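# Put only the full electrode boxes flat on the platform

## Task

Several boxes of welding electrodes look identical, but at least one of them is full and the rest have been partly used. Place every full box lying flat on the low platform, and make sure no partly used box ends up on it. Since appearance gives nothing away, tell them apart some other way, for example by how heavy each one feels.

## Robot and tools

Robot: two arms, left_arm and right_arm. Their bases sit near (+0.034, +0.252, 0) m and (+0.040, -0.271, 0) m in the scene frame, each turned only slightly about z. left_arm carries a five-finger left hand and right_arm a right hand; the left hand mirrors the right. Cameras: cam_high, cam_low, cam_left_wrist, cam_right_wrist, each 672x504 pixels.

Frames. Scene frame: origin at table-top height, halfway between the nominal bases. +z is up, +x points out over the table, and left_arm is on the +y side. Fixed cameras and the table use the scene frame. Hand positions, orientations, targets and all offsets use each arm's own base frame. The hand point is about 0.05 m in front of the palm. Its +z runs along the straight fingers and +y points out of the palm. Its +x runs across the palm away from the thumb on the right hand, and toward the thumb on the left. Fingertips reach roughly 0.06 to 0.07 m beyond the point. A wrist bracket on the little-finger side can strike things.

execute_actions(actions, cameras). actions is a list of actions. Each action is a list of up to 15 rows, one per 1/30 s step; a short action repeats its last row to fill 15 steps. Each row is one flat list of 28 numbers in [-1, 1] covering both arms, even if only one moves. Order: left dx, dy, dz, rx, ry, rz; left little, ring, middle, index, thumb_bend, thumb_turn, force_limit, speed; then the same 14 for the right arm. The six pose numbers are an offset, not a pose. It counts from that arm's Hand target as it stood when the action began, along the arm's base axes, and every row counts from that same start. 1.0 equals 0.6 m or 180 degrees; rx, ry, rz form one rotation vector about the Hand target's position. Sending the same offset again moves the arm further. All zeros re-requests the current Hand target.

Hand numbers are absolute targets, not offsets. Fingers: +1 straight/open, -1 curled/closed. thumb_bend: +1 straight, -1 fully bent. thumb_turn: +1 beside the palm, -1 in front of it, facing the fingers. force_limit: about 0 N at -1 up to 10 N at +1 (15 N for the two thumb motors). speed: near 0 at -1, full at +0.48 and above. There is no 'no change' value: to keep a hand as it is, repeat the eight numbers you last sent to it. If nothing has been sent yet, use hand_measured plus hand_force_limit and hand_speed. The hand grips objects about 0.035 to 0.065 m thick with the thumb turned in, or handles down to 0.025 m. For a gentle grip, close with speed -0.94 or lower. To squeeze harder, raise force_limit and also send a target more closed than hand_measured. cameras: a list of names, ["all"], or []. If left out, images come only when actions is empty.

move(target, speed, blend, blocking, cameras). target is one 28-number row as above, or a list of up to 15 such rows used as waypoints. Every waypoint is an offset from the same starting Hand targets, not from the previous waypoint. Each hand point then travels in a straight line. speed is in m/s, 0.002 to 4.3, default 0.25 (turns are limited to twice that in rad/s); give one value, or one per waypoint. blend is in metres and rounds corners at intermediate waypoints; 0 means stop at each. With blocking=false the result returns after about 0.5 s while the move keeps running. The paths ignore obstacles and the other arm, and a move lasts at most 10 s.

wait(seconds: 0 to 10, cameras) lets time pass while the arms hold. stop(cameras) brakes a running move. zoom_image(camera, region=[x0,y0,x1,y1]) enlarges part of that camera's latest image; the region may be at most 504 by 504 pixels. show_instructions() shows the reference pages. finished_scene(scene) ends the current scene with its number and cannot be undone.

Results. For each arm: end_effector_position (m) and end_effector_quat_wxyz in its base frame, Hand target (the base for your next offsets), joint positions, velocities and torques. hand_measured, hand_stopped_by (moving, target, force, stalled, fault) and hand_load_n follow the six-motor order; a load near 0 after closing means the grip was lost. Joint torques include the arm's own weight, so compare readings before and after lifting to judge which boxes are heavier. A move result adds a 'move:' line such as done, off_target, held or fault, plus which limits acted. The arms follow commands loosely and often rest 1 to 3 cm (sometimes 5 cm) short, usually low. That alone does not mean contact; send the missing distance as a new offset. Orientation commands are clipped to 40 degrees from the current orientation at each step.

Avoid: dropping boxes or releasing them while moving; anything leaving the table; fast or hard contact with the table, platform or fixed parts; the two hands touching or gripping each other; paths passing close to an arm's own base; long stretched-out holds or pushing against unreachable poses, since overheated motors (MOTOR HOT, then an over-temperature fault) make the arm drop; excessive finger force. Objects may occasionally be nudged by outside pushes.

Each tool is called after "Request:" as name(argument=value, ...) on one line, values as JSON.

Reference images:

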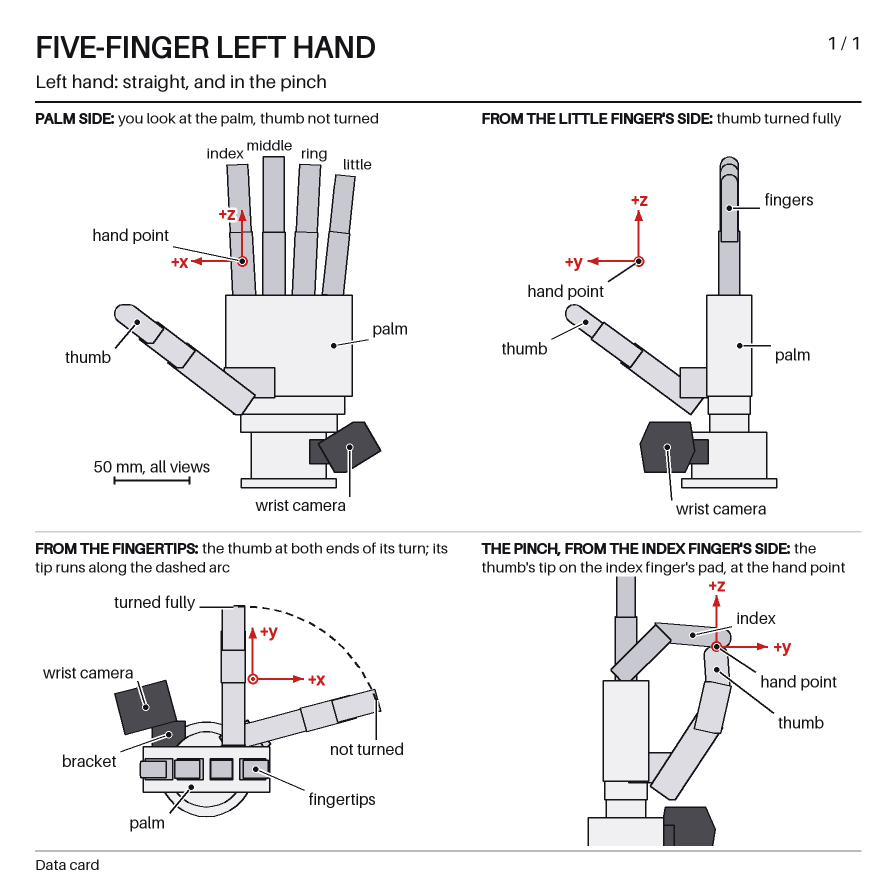

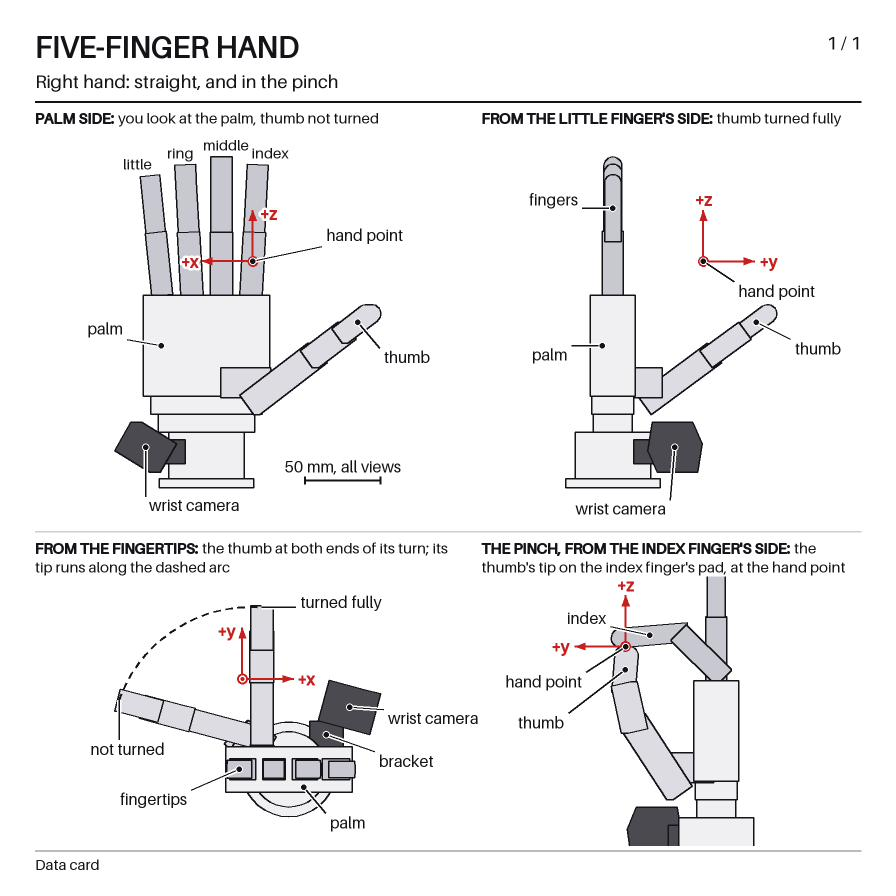

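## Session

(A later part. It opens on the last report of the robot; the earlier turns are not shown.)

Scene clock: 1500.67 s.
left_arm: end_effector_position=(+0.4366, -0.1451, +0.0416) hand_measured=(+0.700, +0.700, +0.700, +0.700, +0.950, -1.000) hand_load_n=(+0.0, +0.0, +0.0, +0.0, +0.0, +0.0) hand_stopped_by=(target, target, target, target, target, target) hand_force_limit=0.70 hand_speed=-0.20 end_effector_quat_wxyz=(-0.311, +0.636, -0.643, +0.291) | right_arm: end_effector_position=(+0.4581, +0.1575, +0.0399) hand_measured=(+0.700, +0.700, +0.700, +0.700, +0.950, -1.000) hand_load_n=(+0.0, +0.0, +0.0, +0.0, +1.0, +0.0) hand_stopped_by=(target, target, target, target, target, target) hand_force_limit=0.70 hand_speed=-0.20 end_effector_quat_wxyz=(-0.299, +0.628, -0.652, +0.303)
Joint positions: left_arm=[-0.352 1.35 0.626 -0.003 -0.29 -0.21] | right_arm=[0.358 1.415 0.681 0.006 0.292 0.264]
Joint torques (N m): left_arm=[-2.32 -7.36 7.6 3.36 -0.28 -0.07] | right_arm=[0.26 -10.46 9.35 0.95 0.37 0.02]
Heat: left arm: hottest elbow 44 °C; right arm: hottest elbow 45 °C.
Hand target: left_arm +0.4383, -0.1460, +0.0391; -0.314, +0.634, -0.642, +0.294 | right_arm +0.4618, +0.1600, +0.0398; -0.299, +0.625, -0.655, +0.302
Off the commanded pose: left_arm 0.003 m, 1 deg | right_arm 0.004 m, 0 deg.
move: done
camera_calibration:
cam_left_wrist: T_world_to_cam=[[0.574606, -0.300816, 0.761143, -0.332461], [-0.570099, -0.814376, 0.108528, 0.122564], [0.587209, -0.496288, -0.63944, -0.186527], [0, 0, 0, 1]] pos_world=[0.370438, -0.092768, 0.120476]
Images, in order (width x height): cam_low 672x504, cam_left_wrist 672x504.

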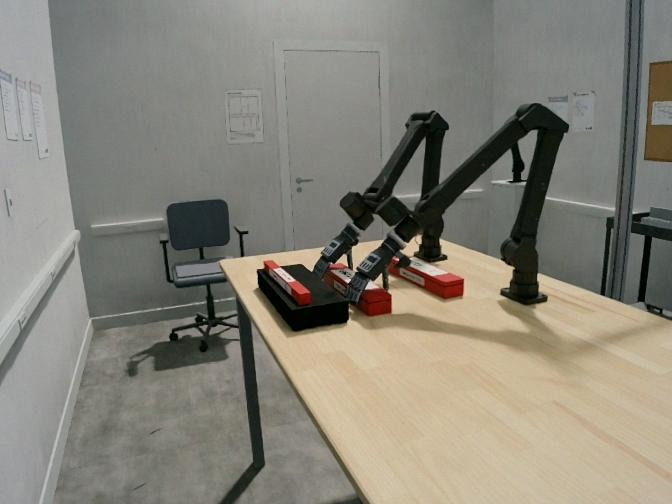

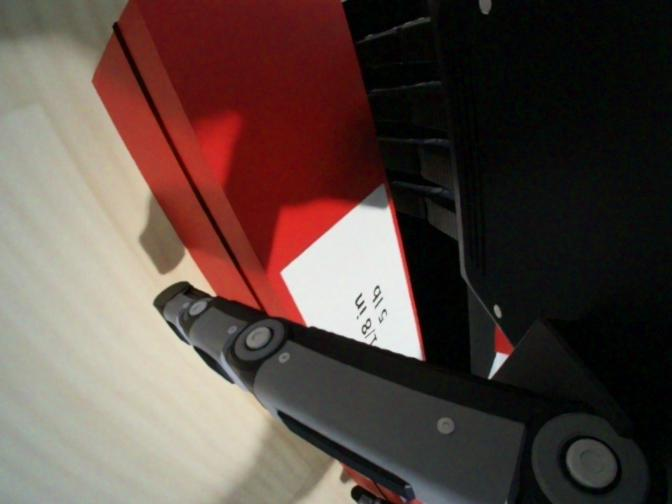

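Request:
execute_actions(actions=[[[0,0,0,0,0,0,0.1,0.1,0.1,0.1,0.95,-1,-0.4,-0.85,0,0,0,0,0,0,0.1,0.1,0.1,0.1,0.95,-1,-0.4,-0.85]],[[0,0,0,0,0,0,0.1,0.1,0.1,0.1,0.95,-1,-0.4,-0.85,0,0,0,0,0,0,0.1,0.1,0.1,0.1,0.95,-1,-0.4,-0.85]],[[0,0,0,0,0,0,0.1,0.1,0.1,0.1,0.95,-1,-0.4,-0.85,0,0,0,0,0,0,0.1,0.1,0.1,0.1,0.95,-1,-0.4,-0.85]],[[0,0,0,0,0,0,0.1,0.1,0.1,0.1,0.95,-1,-0.4,-0.85,0,0,0,0,0,0,0.1,0.1,0.1,0.1,0.95,-1,-0.4,-0.85]],[[0,0,0,0,0,0,0,0,0,0,0.95,-1,0.1,-0.85,0,0,0,0,0,0,0,0,0,0,0.95,-1,0.1,-0.85]],[[0,0,0,0,0,0,0,0,0,0,0.95,-1,0.1,-0.85,0,0,0,0,0,0,0,0,0,0,0.95,-1,0.1,-0.85]],[[0,0,0,0,0,0,-0.05,-0.05,-0.05,-0.05,0.95,-1,0.4,-0.85,0,0,0,0,0,0,-0.05,-0.05,-0.05,-0.05,0.95,-1,0.4,-0.85]],[[0,0,0,0,0,0,-0.05,-0.05,-0.05,-0.05,0.95,-1,0.4,-0.85,0,0,0,0,0,0,-0.05,-0.05,-0.05,-0.05,0.95,-1,0.4,-0.85]],[[0,0,0,0,0,0,-0.1,-0.1,-0.1,-0.1,0.95,-1,0.7,-0.85,0,0,0,0,0,0,-0.1,-0.1,-0.1,-0.1,0.95,-1,0.7,-0.85]],[[0,0,0,0,0,0,-0.1,-0.1,-0.1,-0.1,0.95,-1,0.7,-0.85,0,0,0,0,0,0,-0.1,-0.1,-0.1,-0.1,0.95,-1,0.7,-0.85]]])

Scene clock: 1513.07 s.
left_arm: end_effector_position=(+0.4411, -0.1452, +0.0443) hand_measured=(+0.050, +0.112, +0.140, +0.140, +0.954, -1.000) hand_load_n=(+10.0, +6.0, +9.0, +9.5, +18.0, +6.0) hand_stopped_by=(force, force, force, force, target, target) hand_force_limit=0.70 hand_speed=-0.85 end_effector_quat_wxyz=(-0.317, +0.635, -0.638, +0.297) | right_arm: end_effector_position=(+0.4589, +0.1571, +0.0399) hand_measured=(+0.170, +0.194, +0.186, +0.158, +0.954, -1.000) hand_load_n=(+7.5, +5.0, +12.5, +9.5, +14.0, -1.5) hand_stopped_by=(force, force, force, force, target, target) hand_force_limit=0.70 hand_speed=-0.85 end_effector_quat_wxyz=(-0.299, +0.632, -0.646, +0.306)
Joint positions: left_arm=[-0.351 1.352 0.626 0.017 -0.296 -0.209] | right_arm=[0.358 1.417 0.681 0.012 0.291 0.248]
Joint torques (N m): left_arm=[-2.26 -7.47 7.58 2.45 -0.02 -0.09] | right_arm=[0.26 -10.58 9.33 0.77 0.4 0.17]
Heat: left arm: hottest elbow 43 °C; right arm: hottest elbow 46 °C.
Hand target: left_arm +0.4383, -0.1460, +0.0391; -0.314, +0.634, -0.642, +0.294 | right_arm +0.4618, +0.1600, +0.0397; -0.298, +0.625, -0.655, +0.302
Off the commanded pose: left_arm 0.006 m, 1 deg | right_arm 0.004 m, 1 deg.
Step readings (end_effector_position of left_arm | right_arm):
0: (+0.4366, -0.1451, +0.0416) | (+0.4581, +0.1575, +0.0399)
1: (+0.4366, -0.1451, +0.0416) | (+0.4581, +0.1575, +0.0399)
2: (+0.4366, -0.1451, +0.0416) | (+0.4581, +0.1575, +0.0399)
4: (+0.4366, -0.1451, +0.0416) | (+0.4581, +0.1575, +0.0399)
8: (+0.4367, -0.1451, +0.0416) | (+0.4581, +0.1575, +0.0399)
15: (+0.4367, -0.1451, +0.0416) | (+0.4581, +0.1575, +0.0399)
16: (+0.4367, -0.1451, +0.0416) | (+0.4581, +0.1575, +0.0399)
17: (+0.4367, -0.1451, +0.0416) | (+0.4581, +0.1575, +0.0399)
19: (+0.4367, -0.1451, +0.0416) | (+0.4581, +0.1575, +0.0399)
23: (+0.4367, -0.1451, +0.0416) | (+0.4582, +0.1574, +0.0399)
30: (+0.4380, -0.1454, +0.0426) | (+0.4582, +0.1574, +0.0399)
31: (+0.4387, -0.1455, +0.0431) | (+0.4582, +0.1574, +0.0399)
32: (+0.4393, -0.1455, +0.0436) | (+0.4582, +0.1574, +0.0399)
34: (+0.4400, -0.1455, +0.0441) | (+0.4582, +0.1573, +0.0399)
38: (+0.4406, -0.1453, +0.0445) | (+0.4582, +0.1573, +0.0398)
45: (+0.4411, -0.1454, +0.0446) | (+0.4581, +0.1574, +0.0398)
46: (+0.4411, -0.1454, +0.0446) | (+0.4581, +0.1574, +0.0398)
47: (+0.4411, -0.1454, +0.0446) | (+0.4581, +0.1574, +0.0398)
49: (+0.4411, -0.1454, +0.0446) | (+0.4581, +0.1574, +0.0398)
53: (+0.4411, -0.1454, +0.0446) | (+0.4581, +0.1574, +0.0398)
60: (+0.4411, -0.1454, +0.0446) | (+0.4581, +0.1574, +0.0398)
61: (+0.4411, -0.1454, +0.0446) | (+0.4581, +0.1574, +0.0398)
62: (+0.4411, -0.1454, +0.0446) | (+0.4581, +0.1574, +0.0398)
64: (+0.4412, -0.1454, +0.0447) | (+0.4580, +0.1573, +0.0395)
68: (+0.4411, -0.1454, +0.0445) | (+0.4579, +0.1572, +0.0395)
75: (+0.4411, -0.1454, +0.0445) | (+0.4579, +0.1572, +0.0394)
76: (+0.4411, -0.1454, +0.0445) | (+0.4579, +0.1572, +0.0394)
77: (+0.4411, -0.1454, +0.0445) | (+0.4579, +0.1572, +0.0394)
79: (+0.4411, -0.1454, +0.0445) | (+0.4579, +0.1572, +0.0394)
83: (+0.4411, -0.1454, +0.0445) | (+0.4579, +0.1572, +0.0394)
90: (+0.4411, -0.1454, +0.0445) | (+0.4579, +0.1572, +0.0394)
91: (+0.4411, -0.1454, +0.0445) | (+0.4579, +0.1572, +0.0394)
92: (+0.4411, -0.1454, +0.0445) | (+0.4579, +0.1572, +0.0394)
94: (+0.4411, -0.1454, +0.0445) | (+0.4582, +0.1573, +0.0397)
98: (+0.4411, -0.1454, +0.0445) | (+0.4582, +0.1572, +0.0397)
105: (+0.4411, -0.1454, +0.0445) | (+0.4582, +0.1572, +0.0397)
106: (+0.4411, -0.1454, +0.0445) | (+0.4582, +0.1572, +0.0397)
107: (+0.4411, -0.1454, +0.0445) | (+0.4582, +0.1572, +0.0397)
109: (+0.4411, -0.1454, +0.0445) | (+0.4582, +0.1572, +0.0397)
113: (+0.4411, -0.1454, +0.0445) | (+0.4582, +0.1572, +0.0397)
120: (+0.4411, -0.1454, +0.0445) | (+0.4582, +0.1572, +0.0397)
121: (+0.4411, -0.1454, +0.0445) | (+0.4582, +0.1572, +0.0397)
122: (+0.4411, -0.1454, +0.0445) | (+0.4582, +0.1572, +0.0397)
124: (+0.4411, -0.1453, +0.0443) | (+0.4584, +0.1572, +0.0398)
128: (+0.4411, -0.1452, +0.0443) | (+0.4587, +0.1571, +0.0399)
135: (+0.4411, -0.1452, +0.0443) | (+0.4589, +0.1572, +0.0401)
136: (+0.4411, -0.1452, +0.0443) | (+0.4589, +0.1571, +0.0399)
137: (+0.4411, -0.1452, +0.0443) | (+0.4589, +0.1571, +0.0399)
139: (+0.4411, -0.1452, +0.0443) | (+0.4589, +0.1571, +0.0399)
143: (+0.4411, -0.1452, +0.0443) | (+0.4589, +0.1571, +0.0399)
150: (+0.4411, -0.1452, +0.0443) | (+0.4589, +0.1571, +0.0399)

Tighten more, twice.

Request:
execute_actions(actions=[[[0,0,0,0,0,0,-0.15,-0.15,-0.15,-0.15,0.95,-1,0.95,-0.88,0,0,0,0,0,0,-0.15,-0.15,-0.15,-0.15,0.95,-1,0.95,-0.88]],[[0,0,0,0,0,0,-0.15,-0.15,-0.15,-0.15,0.95,-1,0.95,-0.88,0,0,0,0,0,0,-0.15,-0.15,-0.15,-0.15,0.95,-1,0.95,-0.88]],[[0,0,0,0,0,0,-0.2,-0.2,-0.2,-0.2,0.95,-1,1,-0.85,0,0,0,0,0,0,-0.2,-0.2,-0.2,-0.2,0.95,-1,1,-0.85]],[[0,0,0,0,0,0,-0.2,-0.2,-0.2,-0.2,0.95,-1,1,-0.85,0,0,0,0,0,0,-0.2,-0.2,-0.2,-0.2,0.95,-1,1,-0.85]]])

Scene clock: 1518.70 s.
left_arm: end_effector_position=(+0.4412, -0.1448, +0.0443) hand_measured=(+0.042, +0.098, +0.134, +0.132, +0.956, -1.000) hand_load_n=(+10.5, +10.5, +10.0, +11.0, +21.0, +6.5) hand_stopped_by=(force, force, force, force, target, target) hand_force_limit=1.00 hand_speed=-0.85 end_effector_quat_wxyz=(-0.318, +0.635, -0.638, +0.297) | right_arm: end_effector_position=(+0.4587, +0.1572, +0.0398) hand_measured=(+0.154, +0.176, +0.186, +0.152, +0.954, -1.000) hand_load_n=(+11.0, +11.0, +10.0, +10.5, +17.5, +0.0) hand_stopped_by=(force, force, force, force, target, target) hand_force_limit=1.00 hand_speed=-0.85 end_effector_quat_wxyz=(-0.299, +0.633, -0.645, +0.306)
Joint positions: left_arm=[-0.35 1.352 0.626 0.017 -0.296 -0.208] | right_arm=[0.358 1.417 0.681 0.012 0.29 0.244]
Joint torques (N m): left_arm=[-2.43 -7.47 7.58 2.43 -0.02 -0.1] | right_arm=[0.26 -10.58 9.31 0.76 0.44 0.2]
Heat: left arm: hottest elbow 43 °C; right arm: hottest elbow 46 °C.
Hand target: left_arm +0.4383, -0.1460, +0.0391; -0.314, +0.634, -0.642, +0.294 | right_arm +0.4618, +0.1600, +0.0397; -0.299, +0.625, -0.655, +0.302
Off the commanded pose: left_arm 0.006 m, 1 deg | right_arm 0.004 m, 2 deg.
Step readings (end_effector_position of left_arm | right_arm):
0: (+0.4411, -0.1452, +0.0443) | (+0.4589, +0.1571, +0.0399)
1: (+0.4411, -0.1452, +0.0443) | (+0.4589, +0.1571, +0.0399)
2: (+0.4411, -0.1452, +0.0443) | (+0.4589, +0.1571, +0.0399)
4: (+0.4411, -0.1452, +0.0443) | (+0.4588, +0.1572, +0.0399)
8: (+0.4411, -0.1452, +0.0443) | (+0.4588, +0.1571, +0.0398)
15: (+0.4411, -0.1452, +0.0443) | (+0.4588, +0.1571, +0.0398)
16: (+0.4411, -0.1452, +0.0443) | (+0.4588, +0.1571, +0.0398)
17: (+0.4411, -0.1452, +0.0443) | (+0.4588, +0.1571, +0.0398)
19: (+0.4411, -0.1452, +0.0443) | (+0.4588, +0.1571, +0.0398)
23: (+0.4411, -0.1452, +0.0443) | (+0.4588, +0.1571, +0.0398)
30: (+0.4411, -0.1452, +0.0443) | (+0.4588, +0.1571, +0.0398)
31: (+0.4411, -0.1452, +0.0443) | (+0.4588, +0.1571, +0.0398)
32: (+0.4411, -0.1452, +0.0443) | (+0.4588, +0.1571, +0.0398)
34: (+0.4412, -0.1449, +0.0443) | (+0.4587, +0.1572, +0.0398)
38: (+0.4412, -0.1448, +0.0443) | (+0.4587, +0.1572, +0.0398)
45: (+0.4412, -0.1448, +0.0443) | (+0.4587, +0.1572, +0.0398)
46: (+0.4412, -0.1448, +0.0443) | (+0.4587, +0.1572, +0.0398)
47: (+0.4412, -0.1448, +0.0443) | (+0.4587, +0.1572, +0.0398)
49: (+0.4412, -0.1448, +0.0443) | (+0.4587, +0.1572, +0.0398)
53: (+0.4412, -0.1448, +0.0443) | (+0.4587, +0.1572, +0.0398)
60: (+0.4412, -0.1448, +0.0443) | (+0.4587, +0.1572, +0.0398)

Request:
move(target=[0.012, 0, 0.055, 0, -0.015, 0, -0.2,-0.2,-0.2,-0.2,0.95,-1,1,-0.85, 0.012, 0, 0.05, 0, -0.015, 0, -0.2,-0.2,-0.2,-0.2,0.95,-1,1,-0.85], speed=0.04)

Request:
move(target=[0.012, 0, 0.035, 0, -0.012, 0, -0.2,-0.2,-0.2,-0.2,0.95,-1,1,-0.85, 0.012, 0, 0.035, 0, -0.012, 0, -0.2,-0.2,-0.2,-0.2,0.95,-1,1,-0.85], speed=0.04)

Scene clock: 1525.97 s.
left_arm: end_effector_position=(+0.4374, -0.1433, +0.0462) hand_measured=(+0.042, +0.098, +0.134, +0.132, +0.956, -1.000) hand_load_n=(+9.5, +9.5, +10.0, +11.5, +21.0, +7.5) hand_stopped_by=(force, force, force, force, target, target) hand_force_limit=1.00 hand_speed=-0.85 end_effector_quat_wxyz=(-0.316, +0.636, -0.641, +0.292) | right_arm: end_effector_position=(+0.4546, +0.1579, +0.0415) hand_measured=(+0.154, +0.176, +0.186, +0.152, +0.954, -1.000) hand_load_n=(+9.5, +10.0, +8.5, +11.0, +16.0, +1.5) hand_stopped_by=(force, force, force, force, target, target) hand_force_limit=1.00 hand_speed=-0.85 end_effector_quat_wxyz=(-0.295, +0.637, -0.644, +0.304)
Joint positions: left_arm=[-0.35 1.338 0.626 -0.007 -0.296 -0.207] | right_arm=[0.362 1.405 0.681 -0.009 0.29 0.243]
Joint torques (N m): left_arm=[-2.43 -10.93 9.87 1.69 -0.47 0.02] | right_arm=[-0.09 -14.27 10.99 0.57 0.91 0.11]
Heat: left arm: hottest elbow 42 °C; right arm: hottest elbow 46 °C.
Hand target: left_arm +0.4455, -0.1460, +0.0721; -0.329, +0.627, -0.635, +0.309 | right_arm +0.4690, +0.1601, +0.0698; -0.314, +0.618, -0.647, +0.316
Off the commanded pose: left_arm 0.027 m, 3 deg | right_arm 0.032 m, 3 deg.
move: off_target (left_arm, right_arm)

Scene clock: 1526.83 s.
left_arm: end_effector_position=(+0.4333, -0.1421, +0.0483) hand_measured=(+0.042, +0.098, +0.134, +0.132, +0.956, -1.000) hand_load_n=(+8.5, +9.0, +9.5, +12.0, +20.0, +7.5) hand_stopped_by=(force, force, force, force, target, target) hand_force_limit=1.00 hand_speed=-0.85 end_effector_quat_wxyz=(-0.315, +0.635, -0.644, +0.287) | right_arm: end_effector_position=(+0.4495, +0.1583, +0.0430) hand_measured=(+0.154, +0.176, +0.186, +0.152, +0.954, -1.000) hand_load_n=(+7.0, +8.5, +7.5, +12.5, +15.0, +2.5) hand_stopped_by=(force, force, force, force, target, target) hand_force_limit=1.00 hand_speed=-0.85 end_effector_quat_wxyz=(-0.290, +0.641, -0.643, +0.301)
Joint positions: left_arm=[-0.352 1.324 0.626 -0.031 -0.298 -0.204] | right_arm=[0.367 1.392 0.681 -0.035 0.291 0.243]
Joint torques (N m): left_arm=[-2.32 -12.34 11.47 2.32 -0.74 0.1] | right_arm=[-0.56 -15.85 12.37 1.21 1.21 0.01]
Heat: left arm: hottest elbow 42 °C; right arm: hottest elbow 46 °C.
Hand target: left_arm +0.4527, -0.1461, +0.0932; -0.341, +0.621, -0.628, +0.320 | right_arm +0.4762, +0.1600, +0.0907; -0.326, +0.612, -0.641, +0.328
Off the commanded pose: left_arm 0.049 m, 5 deg | right_arm 0.055 m, 6 deg.
move: off_target (left_arm, right_arm)

Request:
execute_actions(actions=[[[0,0,0,0,0,0,-0.25,-0.25,-0.25,-0.25,0.95,-1,1,-0.85,0,0,0,0,0,0,-0.25,-0.25,-0.25,-0.25,0.95,-1,1,-0.85]],[[0,0,0,0,0,0,-0.25,-0.25,-0.25,-0.25,0.95,-1,1,-0.85,0,0,0,0,0,0,-0.25,-0.25,-0.25,-0.25,0.95,-1,1,-0.85]]])

Request:
move(target=[0.02, 0, 0.025, 0, -0.008, 0, -0.25,-0.25,-0.25,-0.25,0.95,-1,1,-0.85, 0.02, 0, 0.025, 0, -0.008, 0, -0.25,-0.25,-0.25,-0.25,0.95,-1,1,-0.85], speed=0.04)

Scene clock: 1530.97 s.
left_arm: end_effector_position=(+0.4332, -0.1419, +0.0482) hand_measured=(+0.032, +0.090, +0.126, +0.132, +0.956, -1.000) hand_load_n=(+10.0, +10.5, +11.0, +10.0, +22.5, +8.0) hand_stopped_by=(force, force, force, force, target, target) hand_force_limit=1.00 hand_speed=-0.85 end_effector_quat_wxyz=(-0.315, +0.634, -0.645, +0.287) | right_arm: end_effector_position=(+0.4491, +0.1584, +0.0430) hand_measured=(+0.134, +0.166, +0.176, +0.152, +0.956, -1.000) hand_load_n=(+11.5, +10.5, +11.0, +9.5, +18.0, +4.5) hand_stopped_by=(force, force, force, force, target, target) hand_force_limit=1.00 hand_speed=-0.85 end_effector_quat_wxyz=(-0.290, +0.642, -0.643, +0.301)
Joint positions: left_arm=[-0.352 1.324 0.626 -0.031 -0.298 -0.201] | right_arm=[0.368 1.392 0.681 -0.037 0.291 0.241]
Joint torques (N m): left_arm=[-2.32 -12.28 11.45 2.32 -0.72 0.07] | right_arm=[-0.62 -15.79 12.36 1.24 1.22 0.02]
Heat: left arm: hottest elbow 42 °C; right arm: hottest elbow 47 °C.
Hand target: left_arm +0.4527, -0.1460, +0.0931; -0.341, +0.621, -0.628, +0.320 | right_arm +0.4762, +0.1600, +0.0907; -0.326, +0.612, -0.642, +0.328
Off the commanded pose: left_arm 0.049 m, 5 deg | right_arm 0.055 m, 6 deg.
Step readings (end_effector_position of left_arm | right_arm):
0: (+0.4333, -0.1421, +0.0483) | (+0.4495, +0.1583, +0.0430)
1: (+0.4333, -0.1421, +0.0483) | (+0.4495, +0.1583, +0.0430)
2: (+0.4333, -0.1421, +0.0483) | (+0.4495, +0.1583, +0.0430)
4: (+0.4332, -0.1419, +0.0482) | (+0.4493, +0.1584, +0.0431)
8: (+0.4332, -0.1419, +0.0482) | (+0.4491, +0.1584, +0.0430)
15: (+0.4332, -0.1419, +0.0482) | (+0.4491, +0.1584, +0.0430)
16: (+0.4332, -0.1419, +0.0482) | (+0.4491, +0.1584, +0.0430)
17: (+0.4332, -0.1419, +0.0482) | (+0.4491, +0.1584, +0.0430)
19: (+0.4332, -0.1419, +0.0482) | (+0.4491, +0.1584, +0.0430)
23: (+0.4332, -0.1419, +0.0482) | (+0.4491, +0.1584, +0.0430)
30: (+0.4332, -0.1419, +0.0482) | (+0.4491, +0.1584, +0.0430)

Scene clock: 1531.70 s.
left_arm: end_effector_position=(+0.4318, -0.1417, +0.0487) hand_measured=(+0.032, +0.090, +0.126, +0.132, +0.956, -1.000) hand_load_n=(+9.5, +10.0, +11.0, +10.0, +22.0, +9.0) hand_stopped_by=(force, force, force, force, target, target) hand_force_limit=1.00 hand_speed=-0.85 end_effector_quat_wxyz=(-0.314, +0.634, -0.647, +0.286) | right_arm: end_effector_position=(+0.4476, +0.1582, +0.0434) hand_measured=(+0.134, +0.166, +0.176, +0.152, +0.956, -1.000) hand_load_n=(+10.5, +10.0, +11.0, +10.0, +17.5, +5.5) hand_stopped_by=(force, force, force, force, target, target) hand_force_limit=1.00 hand_speed=-0.85 end_effector_quat_wxyz=(-0.288, +0.644, -0.642, +0.299)
Joint positions: left_arm=[-0.352 1.32 0.626 -0.038 -0.297 -0.199] | right_arm=[0.368 1.388 0.681 -0.045 0.289 0.24]
Joint torques (N m): left_arm=[-1.73 -12.4 13.97 2.3 -0.79 0.15] | right_arm=[-1.14 -16.15 14.75 1.28 1.36 -0.08]
Heat: left arm: hottest elbow 42 °C; right arm: hottest elbow 47 °C.
Hand target: left_arm +0.4647, -0.1461, +0.1082; -0.349, +0.617, -0.624, +0.328 | right_arm +0.4882, +0.1600, +0.1058; -0.334, +0.608, -0.637, +0.336
Off the commanded pose: left_arm 0.068 m, 7 deg | right_arm 0.074 m, 8 deg.
move: off_target (left_arm, right_arm)

Request:
move(target=[0.02, 0, 0.025, 0, -0.008, 0, -0.25,-0.25,-0.25,-0.25,0.95,-1,1,-0.85, 0.02, 0, 0.025, 0, -0.008, 0, -0.25,-0.25,-0.25,-0.25,0.95,-1,1,-0.85], speed=0.04, cameras=["cam_low"])

Request:
zoom_image(camera="cam_low", region=[300, 230, 440, 340])

Scene clock: 1535.13 s.
left_arm: end_effector_position=(+0.4313, -0.1418, +0.0511) hand_measured=(+0.032, +0.090, +0.126, +0.132, +0.956, -1.000) hand_load_n=(+8.5, +8.0, +8.5, +9.0, +20.5, +9.0) hand_stopped_by=(force, force, force, force, target, target) hand_force_limit=1.00 hand_speed=-0.85 end_effector_quat_wxyz=(-0.314, +0.632, -0.648, +0.286) | right_arm: end_effector_position=(+0.4464, +0.1579, +0.0456) hand_measured=(+0.134, +0.166, +0.176, +0.152, +0.956, -1.000) hand_load_n=(+8.5, +6.5, +6.0, +6.5, +12.5, +5.0) hand_stopped_by=(force, force, force, force, target, target) hand_force_limit=1.00 hand_speed=-0.85 end_effector_quat_wxyz=(-0.288, +0.645, -0.641, +0.299)
Joint positions: left_arm=[-0.353 1.313 0.628 -0.048 -0.295 -0.196] | right_arm=[0.368 1.38 0.682 -0.054 0.288 0.237]
Joint torques (N m): left_arm=[-1.14 -12.45 16.27 2.44 -0.88 0.24] | right_arm=[-1.61 -16.26 17.03 1.36 1.42 -0.15]
Heat: left arm: hottest elbow 43 °C; right arm: hottest elbow 48 °C.
Hand target: left_arm +0.4767, -0.1460, +0.1231; -0.357, +0.613, -0.620, +0.336 | right_arm +0.5001, +0.1599, +0.1206; -0.342, +0.604, -0.633, +0.343
Off the commanded pose: left_arm 0.085 m, 9 deg | right_arm 0.093 m, 9 deg.
move: off_target (left_arm, right_arm)
Images, in order (width x height): cam_low 672x504.

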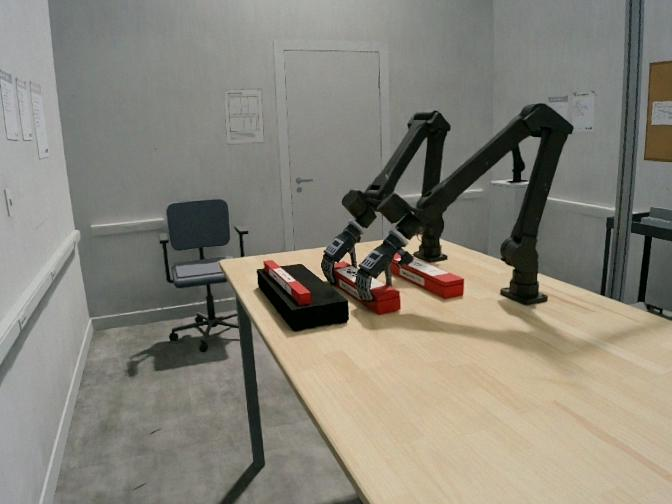

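Scaled by 3.600 from the camera's 672x504 image, which has a finer 960x720 frame.

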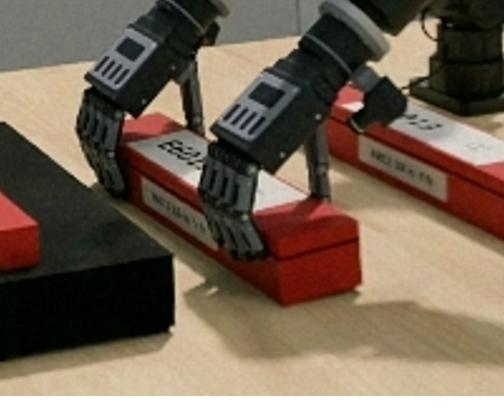

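Request:
move(target=[[0, 0, 0, 0, 0, 0, -0.3,-0.3,-0.3,-0.3,0.95,-1,1,-0.85, 0, 0, 0, 0, 0, 0, -0.3,-0.3,-0.3,-0.3,0.95,-1,1,-0.85],[0.012, 0, 0.025, 0, -0.008, 0, -0.3,-0.3,-0.3,-0.3,0.95,-1,1,-0.85, 0.012, 0, 0.025, 0, -0.008, 0, -0.3,-0.3,-0.3,-0.3,0.95,-1,1,-0.85]], speed=0.04)

Scene clock: 1539.50 s.
left_arm: end_effector_position=(+0.4292, -0.1419, +0.0523) hand_measured=(+0.016, +0.080, +0.116, +0.122, +0.956, -1.000) hand_load_n=(+11.0, +9.0, +10.0, +11.0, +23.5, +10.5) hand_stopped_by=(force, force, force, force, target, target) hand_force_limit=1.00 hand_speed=-0.85 end_effector_quat_wxyz=(-0.312, +0.632, -0.651, +0.283) | right_arm: end_effector_position=(+0.4439, +0.1578, +0.0464) hand_measured=(+0.110, +0.142, +0.152, +0.132, +0.956, -1.000) hand_load_n=(+10.5, +11.0, +12.0, +11.5, +20.0, +8.5) hand_stopped_by=(force, force, force, force, target, target) hand_force_limit=1.00 hand_speed=-0.85 end_effector_quat_wxyz=(-0.285, +0.648, -0.641, +0.297)
Joint positions: left_arm=[-0.354 1.306 0.631 -0.063 -0.292 -0.194] | right_arm=[0.369 1.374 0.682 -0.067 0.285 0.234]
Joint torques (N m): left_arm=[-0.85 -13.22 17.61 2.73 -1.17 0.29] | right_arm=[-1.85 -17.2 18.43 1.52 1.72 -0.2]
Heat: left arm: hottest elbow 44 °C; right arm: hottest elbow 50 °C.
Hand target: left_arm +0.4839, -0.1460, +0.1382; -0.365, +0.609, -0.615, +0.344 | right_arm +0.5072, +0.1600, +0.1354; -0.350, +0.599, -0.629, +0.351
Off the commanded pose: left_arm 0.102 m, 10 deg | right_arm 0.109 m, 11 deg.
move: off_target (left_arm, right_arm)

Request:
move(target=[[0.008, 0, 0.025, 0, -0.006, 0, -0.3,-0.3,-0.3,-0.3,0.95,-1,1,-0.85, 0.008, 0, 0.025, 0, -0.006, 0, -0.3,-0.3,-0.3,-0.3,0.95,-1,1,-0.85]], speed=0.04)

Scene clock: 1544.13 s.
left_arm: end_effector_position=(+0.4325, -0.1428, +0.0641) hand_measured=(+0.016, +0.080, +0.116, +0.122, +0.956, -1.000) hand_load_n=(+10.5, +8.0, +8.5, +10.5, +23.5, +11.0) hand_stopped_by=(force, force, force, force, target, target) hand_force_limit=1.00 hand_speed=-0.85 end_effector_quat_wxyz=(-0.317, +0.628, -0.650, +0.287) | right_arm: end_effector_position=(+0.4474, +0.1577, +0.0597) hand_measured=(+0.110, +0.142, +0.152, +0.132, +0.956, -1.000) hand_load_n=(+9.0, +8.5, +9.0, +9.5, +16.5, +7.0) hand_stopped_by=(force, force, force, force, target, target) hand_force_limit=1.00 hand_speed=-0.85 end_effector_quat_wxyz=(-0.289, +0.647, -0.636, +0.304)
Joint positions: left_arm=[-0.355 1.287 0.646 -0.084 -0.296 -0.186] | right_arm=[0.37 1.351 0.696 -0.087 0.292 0.224]
Joint torques (N m): left_arm=[-0.62 -12.92 18.26 2.99 -1.13 0.29] | right_arm=[-2.02 -16.56 19.11 1.73 1.51 -0.17]
Heat: left arm: hottest elbow 45 °C; right arm: hottest elbow 52 °C.
Hand target: left_arm +0.4887, -0.1460, +0.1532; -0.371, +0.606, -0.612, +0.349 | right_arm +0.5121, +0.1600, +0.1507; -0.356, +0.596, -0.625, +0.357
Off the commanded pose: left_arm 0.105 m, 11 deg | right_arm 0.111 m, 11 deg.
move: off_target (left_arm, right_arm)

Request:
move(target=[[0, 0, 0, 0, 0, 0, -0.35,-0.35,-0.35,-0.35,0.95,-1,1,-0.85, 0, 0, 0, 0, 0, 0, -0.35,-0.35,-0.35,-0.35,0.95,-1,1,-0.85],[0.008, 0, 0.04, 0, -0.006, 0, -0.35,-0.35,-0.35,-0.35,0.95,-1,1,-0.85, 0.008, 0, 0.045, 0, -0.006, 0, -0.35,-0.35,-0.35,-0.35,0.95,-1,1,-0.85]], speed=0.04, cameras=["cam_low"])

Request:
zoom_image(camera="cam_low", region=[300, 230, 440, 340])

Scene clock: 1556.20 s.
left_arm: end_effector_position=(+0.4376, -0.1426, +0.0806) hand_measured=(+0.016, +0.072, +0.110, +0.122, +0.956, -1.000) hand_load_n=(+9.0, +11.0, +11.5, +9.0, +24.5, +10.5) hand_stopped_by=(force, force, force, force, target, target) hand_force_limit=1.00 hand_speed=-0.85 end_effector_quat_wxyz=(-0.321, +0.625, -0.651, +0.288) | right_arm: end_effector_position=(+0.4521, +0.1577, +0.0773) hand_measured=(+0.100, +0.130, +0.142, +0.122, +0.956, -1.000) hand_load_n=(+9.5, +10.5, +12.0, +11.5, +20.0, +8.0) hand_stopped_by=(force, force, force, force, target, target) hand_force_limit=1.00 hand_speed=-0.85 end_effector_quat_wxyz=(-0.289, +0.649, -0.633, +0.309)
Joint positions: left_arm=[-0.353 1.266 0.677 -0.128 -0.298 -0.177] | right_arm=[0.37 1.328 0.728 -0.138 0.297 0.213]
Joint torques (N m): left_arm=[-0.09 -13.16 19.06 3.03 -1.07 0.24] | right_arm=[-2.2 -17.14 20.03 1.73 1.36 -0.13]
Heat: left arm: hottest elbow 50 °C; right arm: hottest elbow 52 °C.
Hand target: left_arm +0.4935, -0.1460, +0.1772; -0.376, +0.602, -0.608, +0.355 | right_arm +0.5169, +0.1599, +0.1775; -0.362, +0.593, -0.622, +0.362
Off the commanded pose: left_arm 0.112 m, 11 deg | right_arm 0.120 m, 12 deg.
move: off_target (left_arm, right_arm)
Images, in order (width x height): cam_low 672x504.

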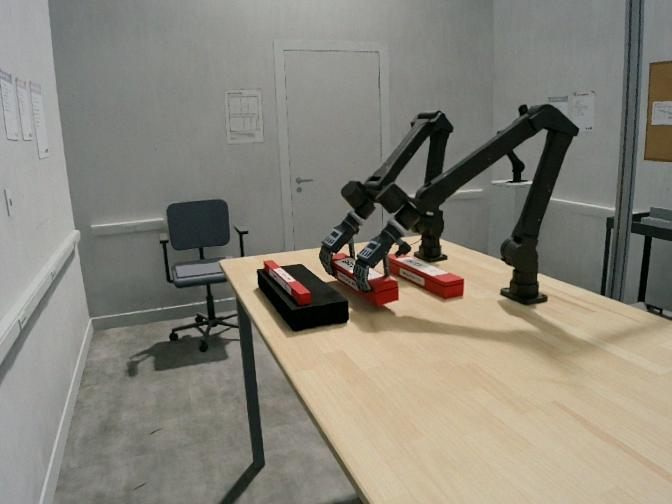

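Scaled by 3.600 from the camera's 672x504 image, which has a finer 960x720 frame.

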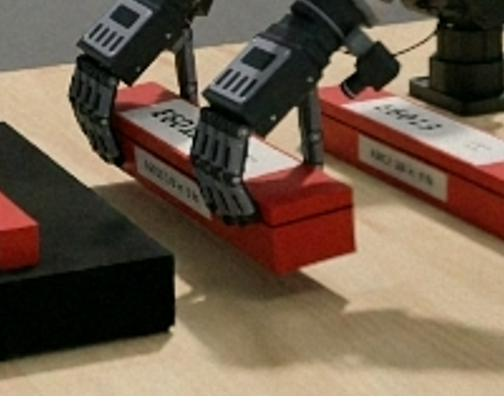

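Request:
move(target=[[0, 0, 0, 0, 0, 0, -0.4,-0.4,-0.4,-0.4,0.95,-1,1,-0.85, 0, 0, 0, 0, 0, 0, -0.4,-0.4,-0.4,-0.4,0.95,-1,1,-0.85],[0.005, -0.005, 0.09, 0, 0, 0, -0.4,-0.4,-0.4,-0.4,0.95,-1,1,-0.85, 0.005, -0.005, 0.095, 0, 0, 0, -0.4,-0.4,-0.4,-0.4,0.95,-1,1,-0.85]], speed=0.04)

Scene clock: 1566.97 s.
left_arm: end_effector_position=(+0.4462, -0.1450, +0.1255) hand_measured=(+0.010, +0.072, +0.110, +0.112, +0.956, -1.000) hand_load_n=(+11.5, +10.0, +10.0, +13.0, +25.5, +9.0) hand_stopped_by=(force, force, force, force, target, target) hand_force_limit=1.00 hand_speed=-0.85 end_effector_quat_wxyz=(-0.321, +0.625, -0.653, +0.282) | right_arm: end_effector_position=(+0.4602, +0.1547, +0.1243) hand_measured=(+0.094, +0.130, +0.142, +0.122, +0.956, -1.000) hand_load_n=(+11.5, +10.0, +11.5, +11.5, +20.5, +7.0) hand_stopped_by=(force, force, force, force, target, target) hand_force_limit=1.00 hand_speed=-0.85 end_effector_quat_wxyz=(-0.282, +0.652, -0.633, +0.308)
Joint positions: left_arm=[-0.354 1.223 0.782 -0.287 -0.302 -0.173] | right_arm=[0.356 1.276 0.83 -0.301 0.29 0.199]
Joint torques (N m): left_arm=[-0.97 -13.51 20.44 3.07 -1.06 0.2] | right_arm=[-1.9 -17.08 21.67 1.8 1.27 -0.07]
Motor temperatures (°C): left_arm=[30 33 50 31 29 27] | right_arm=[29 35 54 27 28 30]
Heat: left arm: hottest elbow 50 °C; right arm: hottest elbow 54 °C.
Hand target: left_arm +0.4964, -0.1491, +0.2309; -0.376, +0.602, -0.608, +0.355 | right_arm +0.5198, +0.1569, +0.2346; -0.362, +0.593, -0.622, +0.362
Off the commanded pose: left_arm 0.117 m, 12 deg | right_arm 0.125 m, 13 deg.
move: off_target (left_arm, right_arm)

Request:
move(target=[[0.115, -0.003, 0.01, 0, 0, 0, -0.4,-0.4,-0.4,-0.4,0.95,-1,1,-0.85, 0.12, -0.003, 0.01, 0, 0, 0, -0.4,-0.4,-0.4,-0.4,0.95,-1,1,-0.85]], speed=0.06, cameras=["cam_low","cam_high"])

Scene clock: 1572.53 s.
left_arm: end_effector_position=(+0.5095, -0.1425, +0.1357) hand_measured=(+0.010, +0.072, +0.110, +0.112, +0.956, -1.000) hand_load_n=(+12.0, +10.0, +10.0, +13.0, +25.5, +9.5) hand_stopped_by=(force, force, force, force, target, target) hand_force_limit=1.00 hand_speed=-0.85 end_effector_quat_wxyz=(-0.322, +0.627, -0.652, +0.279) | right_arm: end_effector_position=(+0.5264, +0.1542, +0.1342) hand_measured=(+0.094, +0.130, +0.142, +0.122, +0.956, -1.000) hand_load_n=(+12.5, +10.5, +11.0, +10.5, +20.5, +5.5) hand_stopped_by=(force, force, force, force, target, target) hand_force_limit=1.00 hand_speed=-0.85 end_effector_quat_wxyz=(-0.285, +0.653, -0.631, +0.307)
Joint positions: left_arm=[-0.299 1.373 0.945 -0.293 -0.269 -0.138] | right_arm=[0.3 1.427 1.001 -0.306 0.241 0.157]
Joint torques (N m): left_arm=[-1.38 -14.56 20.45 4.03 -0.6 0.11] | right_arm=[-1.79 -18.2 22.04 2.28 1.2 0.07]
Motor temperatures (°C): left_arm=[30 34 51 31 29 27] | right_arm=[29 35 56 27 28 30]
Heat: left arm: hottest elbow 51 °C; right arm: hottest elbow 56 °C.
Hand target: left_arm +0.5655, -0.1508, +0.2369; -0.376, +0.602, -0.608, +0.355 | right_arm +0.5920, +0.1552, +0.2407; -0.362, +0.592, -0.622, +0.362
Off the commanded pose: left_arm 0.116 m, 12 deg | right_arm 0.125 m, 13 deg.
move: off_target (left_arm, right_arm)
Images, in order (width x height): cam_high 672x504, cam_low 672x504.

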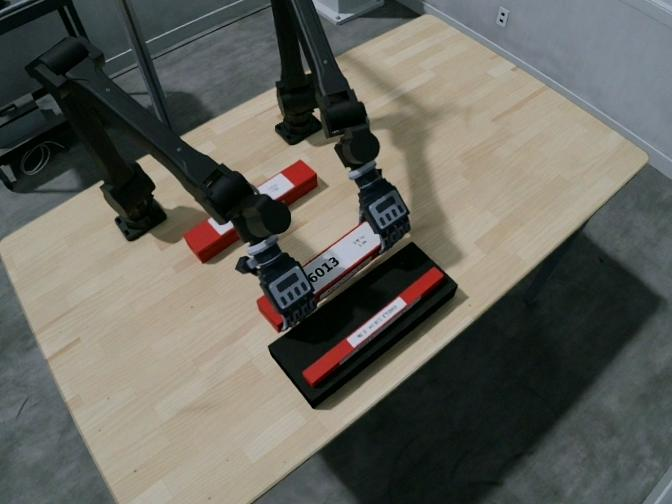

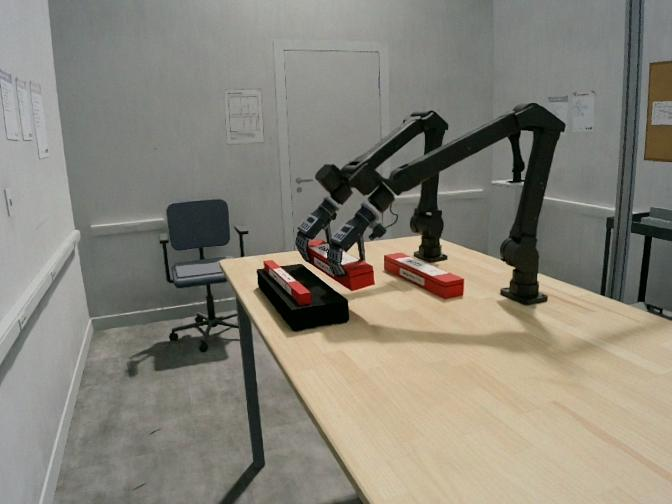

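Request:
move(target=[[0.12, 0.0, -0.005, 0, 0, 0, -0.4,-0.4,-0.4,-0.4,0.95,-1,1,-0.85, 0.128, 0.0, -0.005, 0, 0, 0, -0.4,-0.4,-0.4,-0.4,0.95,-1,1,-0.85]], speed=0.06, cameras=["cam_low","cam_high"])

Request:
zoom_image(camera="cam_high", region=[240, 190, 480, 410])

Request:
zoom_image(camera="cam_low", region=[240, 200, 400, 340])

Scene clock: 1578.90 s.
left_arm: end_effector_position=(+0.5777, -0.1385, +0.1224) hand_measured=(+0.010, +0.072, +0.110, +0.112, +0.956, -1.000) hand_load_n=(+12.0, +10.0, +10.0, +13.5, +25.5, +9.0) hand_stopped_by=(force, force, force, force, target, target) hand_force_limit=1.00 hand_speed=-0.85 end_effector_quat_wxyz=(-0.318, +0.632, -0.653, +0.270) | right_arm: end_effector_position=(+0.5982, +0.1565, +0.1206) hand_measured=(+0.094, +0.130, +0.142, +0.122, +0.956, -1.000) hand_load_n=(+14.0, +11.0, +10.0, +9.0, +21.0, +2.5) hand_stopped_by=(force, force, force, force, target, target) hand_force_limit=1.00 hand_speed=-0.85 end_effector_quat_wxyz=(-0.282, +0.657, -0.631, +0.300)
Joint positions: left_arm=[-0.25 1.559 1.117 -0.293 -0.237 -0.112] | right_arm=[0.259 1.62 1.187 -0.307 0.201 0.129]
Joint torques (N m): left_arm=[-2.14 -18.37 20.25 4.53 -0.38 0.02] | right_arm=[-1.73 -22.01 22.49 2.25 1.34 0.15]
Motor temperatures (°C): left_arm=[30 34 52 31 28 27] | right_arm=[29 35 62 27 28 30]
Heat: left arm: hottest elbow 52 °C; right arm: hottest elbow 62 °C.
Hand target: left_arm +0.6375, -0.1507, +0.2341; -0.376, +0.602, -0.608, +0.355 | right_arm +0.6687, +0.1552, +0.2377; -0.362, +0.592, -0.622, +0.362
Off the commanded pose: left_arm 0.127 m, 13 deg | right_arm 0.137 m, 14 deg.
move: off_target (left_arm, right_arm)
Images, in order (width x height): cam_high 672x504, cam_low 672x504.

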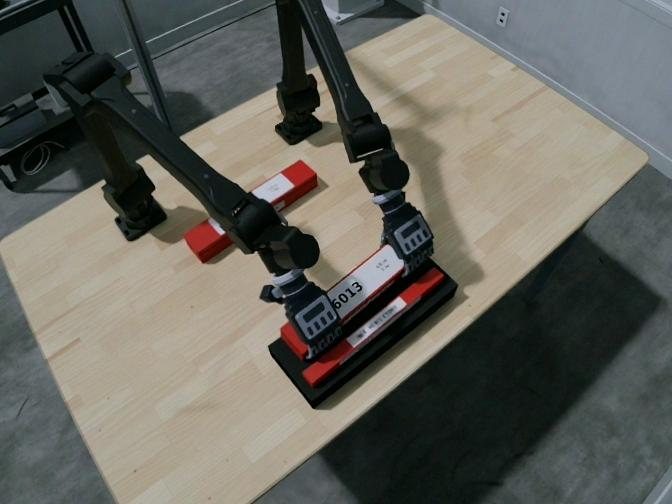

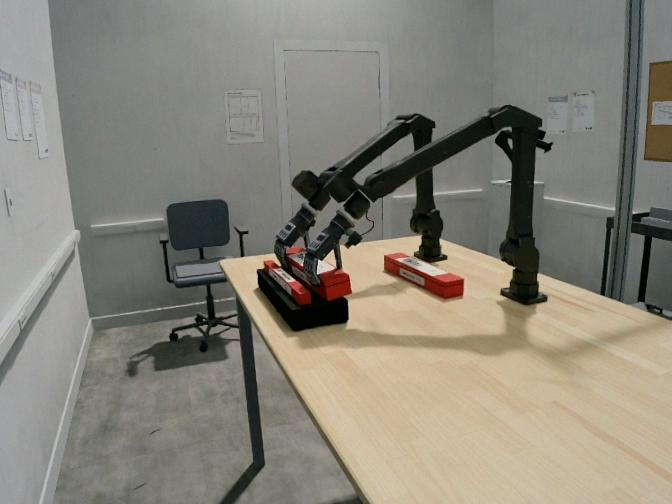

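Scaled by 2.100 from the camera's 672x504 image, which has a finer 960x720 frame.

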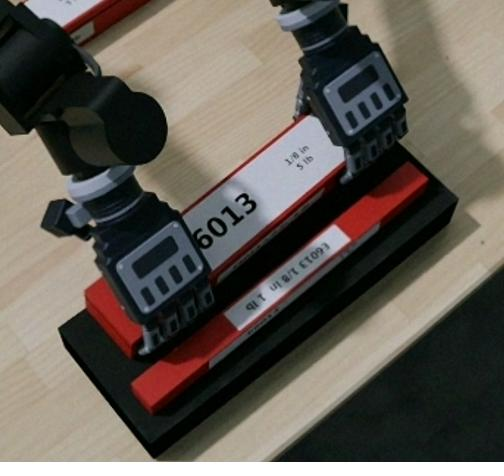

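Scaled by 3.150 from the camera's 672x504 image, which has a finer 960x720 frame.

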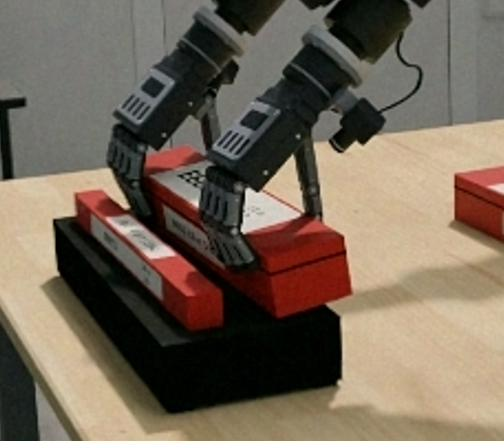

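Request:
move(target=[0,0,-0.067,0,0,0,-0.4,-0.4,-0.4,-0.4,0.95,-1,1,-0.85,0,0,-0.067,0,0,0,-0.4,-0.4,-0.4,-0.4,0.95,-1,1,-0.85], speed=0.04, cameras=["cam_high","cam_low"])

Scene clock: 1589.33 s.
left_arm: end_effector_position=(+0.5956, -0.1401, +0.1162) hand_measured=(+0.010, +0.072, +0.110, +0.112, +0.956, -1.000) hand_load_n=(+12.0, +10.0, +9.5, +12.5, +25.5, +8.5) hand_stopped_by=(force, force, force, force, target, target) hand_force_limit=1.00 hand_speed=-0.85 end_effector_quat_wxyz=(-0.332, +0.623, -0.648, +0.286) | right_arm: end_effector_position=(+0.6141, +0.1544, +0.1129) hand_measured=(+0.094, +0.130, +0.142, +0.122, +0.956, -1.000) hand_load_n=(+12.5, +10.0, +10.5, +9.5, +21.5, +3.0) hand_stopped_by=(force, force, force, force, target, target) hand_force_limit=1.00 hand_speed=-0.85 end_effector_quat_wxyz=(-0.293, +0.650, -0.628, +0.314)
Joint positions: left_arm=[-0.247 1.594 1.117 -0.208 -0.236 -0.096] | right_arm=[0.252 1.652 1.187 -0.236 0.207 0.121]
Joint torques (N m): left_arm=[-2.32 -17.26 15.24 5.5 -0.28 -0.11] | right_arm=[-1.2 -21.07 17.7 3.36 1.04 0.22]
Motor temperatures (°C): left_arm=[30 35 56 31 28 27] | right_arm=[29 34 67 27 28 30]
Heat: left arm: hottest elbow 56 °C; right arm: hottest elbow 67 °C.
Hand target: left_arm +0.6375, -0.1507, +0.1938; -0.376, +0.602, -0.608, +0.355 | right_arm +0.6687, +0.1551, +0.1974; -0.362, +0.592, -0.622, +0.362
Off the commanded pose: left_arm 0.089 m, 11 deg | right_arm 0.101 m, 12 deg.
move: off_target (left_arm, right_arm)
Images, in order (width x height): cam_high 672x504, cam_low 672x504.

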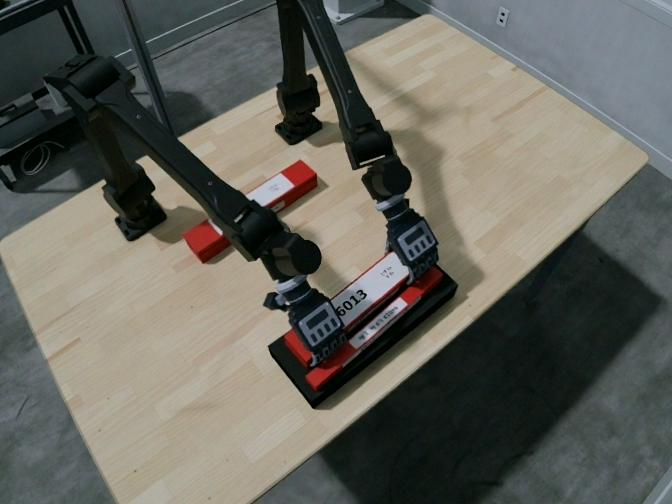

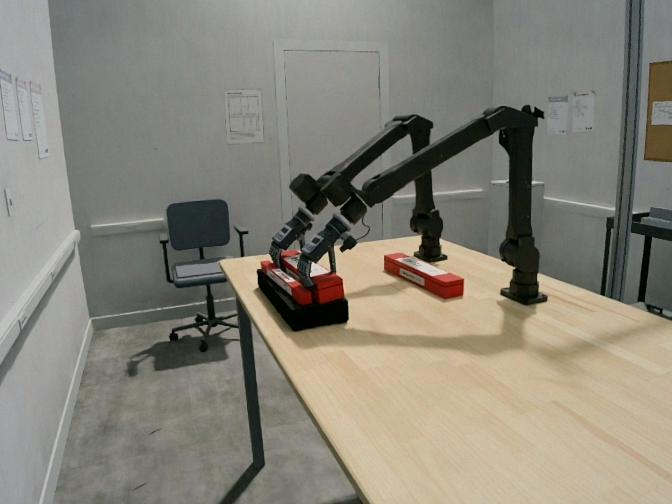

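Request:
zoom_image(camera="cam_high", region=[250, 200, 480, 420])

Request:
zoom_image(camera="cam_low", region=[240, 200, 380, 340])

Scaled by 2.191 from the camera's 672x504 image, which has a finer 960x720 frame.

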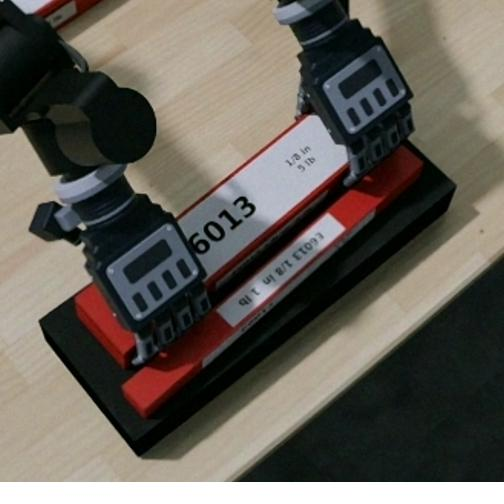

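Scaled by 3.600 from the camera's 672x504 image, which has a finer 960x720 frame.

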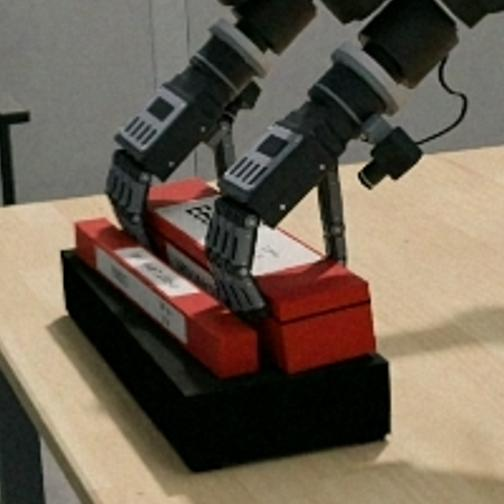

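Request:
move(target=[-0.05,0,-0.03,0,0,0,-0.4,-0.4,-0.4,-0.4,0.95,-1,1,-0.85,-0.05,0,-0.03,0,0,0,-0.4,-0.4,-0.4,-0.4,0.95,-1,1,-0.85], speed=0.04)

Scene clock: 1599.63 s.
left_arm: end_effector_position=(+0.5938, -0.1398, +0.1134) hand_measured=(+0.010, +0.072, +0.110, +0.112, +0.956, -1.000) hand_load_n=(+11.5, +9.5, +9.5, +13.5, +25.5, +9.5) hand_stopped_by=(force, force, force, force, target, target) hand_force_limit=1.00 hand_speed=-0.85 end_effector_quat_wxyz=(-0.347, +0.616, -0.639, +0.302) | right_arm: end_effector_position=(+0.6133, +0.1540, +0.1108) hand_measured=(+0.094, +0.130, +0.142, +0.122, +0.956, -1.000) hand_load_n=(+12.5, +10.0, +10.5, +9.5, +21.5, +3.5) hand_stopped_by=(force, force, force, force, target, target) hand_force_limit=1.00 hand_speed=-0.85 end_effector_quat_wxyz=(-0.309, +0.641, -0.622, +0.328)
Joint positions: left_arm=[-0.25 1.58 1.066 -0.123 -0.244 -0.09] | right_arm=[0.254 1.639 1.14 -0.155 0.215 0.117]
Joint torques (N m): left_arm=[-3.25 -18.55 10.65 4.45 -0.42 -0.23] | right_arm=[-0.38 -22.53 12.79 2.7 1.11 0.32]
Motor temperatures (°C): left_arm=[30 35 56 31 28 27] | right_arm=[29 34 67 27 28 30]
Heat: left arm: hottest elbow 56 °C; right arm: hottest elbow 67 °C.
Hand target: left_arm +0.6075, -0.1508, +0.1757; -0.376, +0.602, -0.608, +0.355 | right_arm +0.6386, +0.1551, +0.1793; -0.362, +0.593, -0.622, +0.362
Off the commanded pose: left_arm 0.065 m, 8 deg | right_arm 0.073 m, 9 deg.
move: off_target (left_arm, right_arm)

Request:
move(target=[-0.06,0,-0.03,0,0,0,-0.4,-0.4,-0.4,-0.4,0.95,-1,1,-0.85,-0.06,0,-0.03,0,0,0,-0.4,-0.4,-0.4,-0.4,0.95,-1,1,-0.85], speed=0.04, cameras=["cam_high","cam_low"])

Scene clock: 1602.70 s.
left_arm: end_effector_position=(+0.5618, -0.1405, +0.1119) hand_measured=(+0.010, +0.072, +0.110, +0.112, +0.956, -1.000) hand_load_n=(+10.5, +9.5, +9.5, +14.0, +25.0, +11.0) hand_stopped_by=(force, force, force, force, target, target) hand_force_limit=1.00 hand_speed=-0.85 end_effector_quat_wxyz=(-0.356, +0.611, -0.635, +0.311) | right_arm: end_effector_position=(+0.5817, +0.1549, +0.1089) hand_measured=(+0.094, +0.130, +0.142, +0.122, +0.956, -1.000) hand_load_n=(+11.5, +9.5, +10.5, +10.5, +21.0, +5.0) hand_stopped_by=(force, force, force, force, target, target) hand_force_limit=1.00 hand_speed=-0.85 end_effector_quat_wxyz=(-0.318, +0.637, -0.616, +0.337)
Joint positions: left_arm=[-0.271 1.501 0.953 -0.061 -0.264 -0.093] | right_arm=[0.274 1.563 1.024 -0.089 0.234 0.122]
Joint torques (N m): left_arm=[-3.25 -15.91 9.91 4.15 -0.36 -0.29] | right_arm=[-0.5 -19.84 11.93 2.5 1.05 0.36]
Motor temperatures (°C): left_arm=[30 35 55 31 27 27] | right_arm=[29 35 66 27 28 30]
Heat: left arm: hottest elbow 55 °C; right arm: hottest elbow 66 °C.
Hand target: left_arm +0.5715, -0.1508, +0.1580; -0.376, +0.602, -0.608, +0.355 | right_arm +0.6027, +0.1551, +0.1614; -0.362, +0.593, -0.622, +0.362
Off the commanded pose: left_arm 0.048 m, 6 deg | right_arm 0.056 m, 8 deg.
move: off_target (left_arm, right_arm)
Images, in order (width x height): cam_high 672x504, cam_low 672x504.

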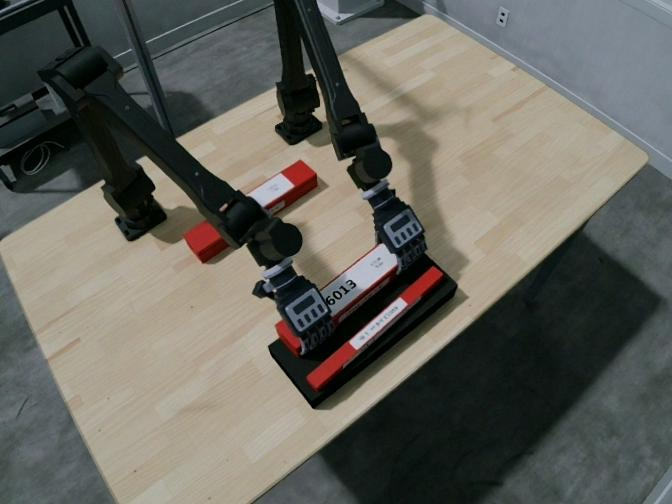

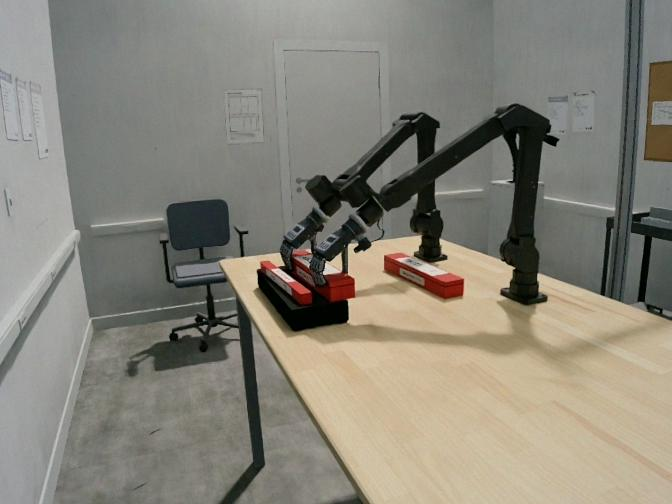

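Request:
zoom_image(camera="cam_low", region=[240, 200, 380, 340])

Request:
zoom_image(camera="cam_high", region=[250, 200, 480, 420])

Scaled by 3.600 from the camera's 672x504 image, which has a finer 960x720 frame.

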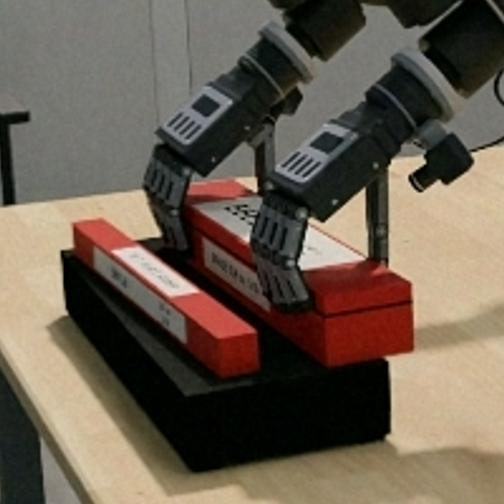

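Scaled by 2.191 from the camera's 672x504 image, which has a finer 960x720 frame.

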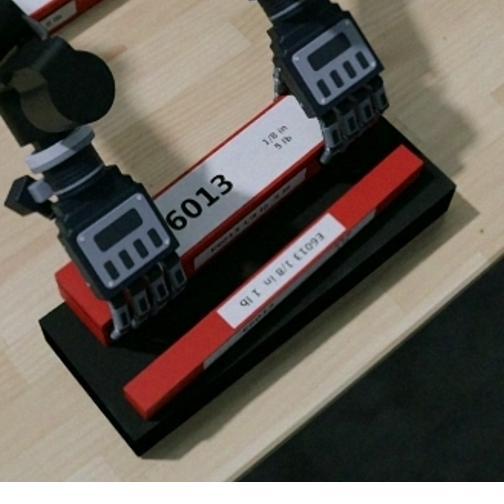

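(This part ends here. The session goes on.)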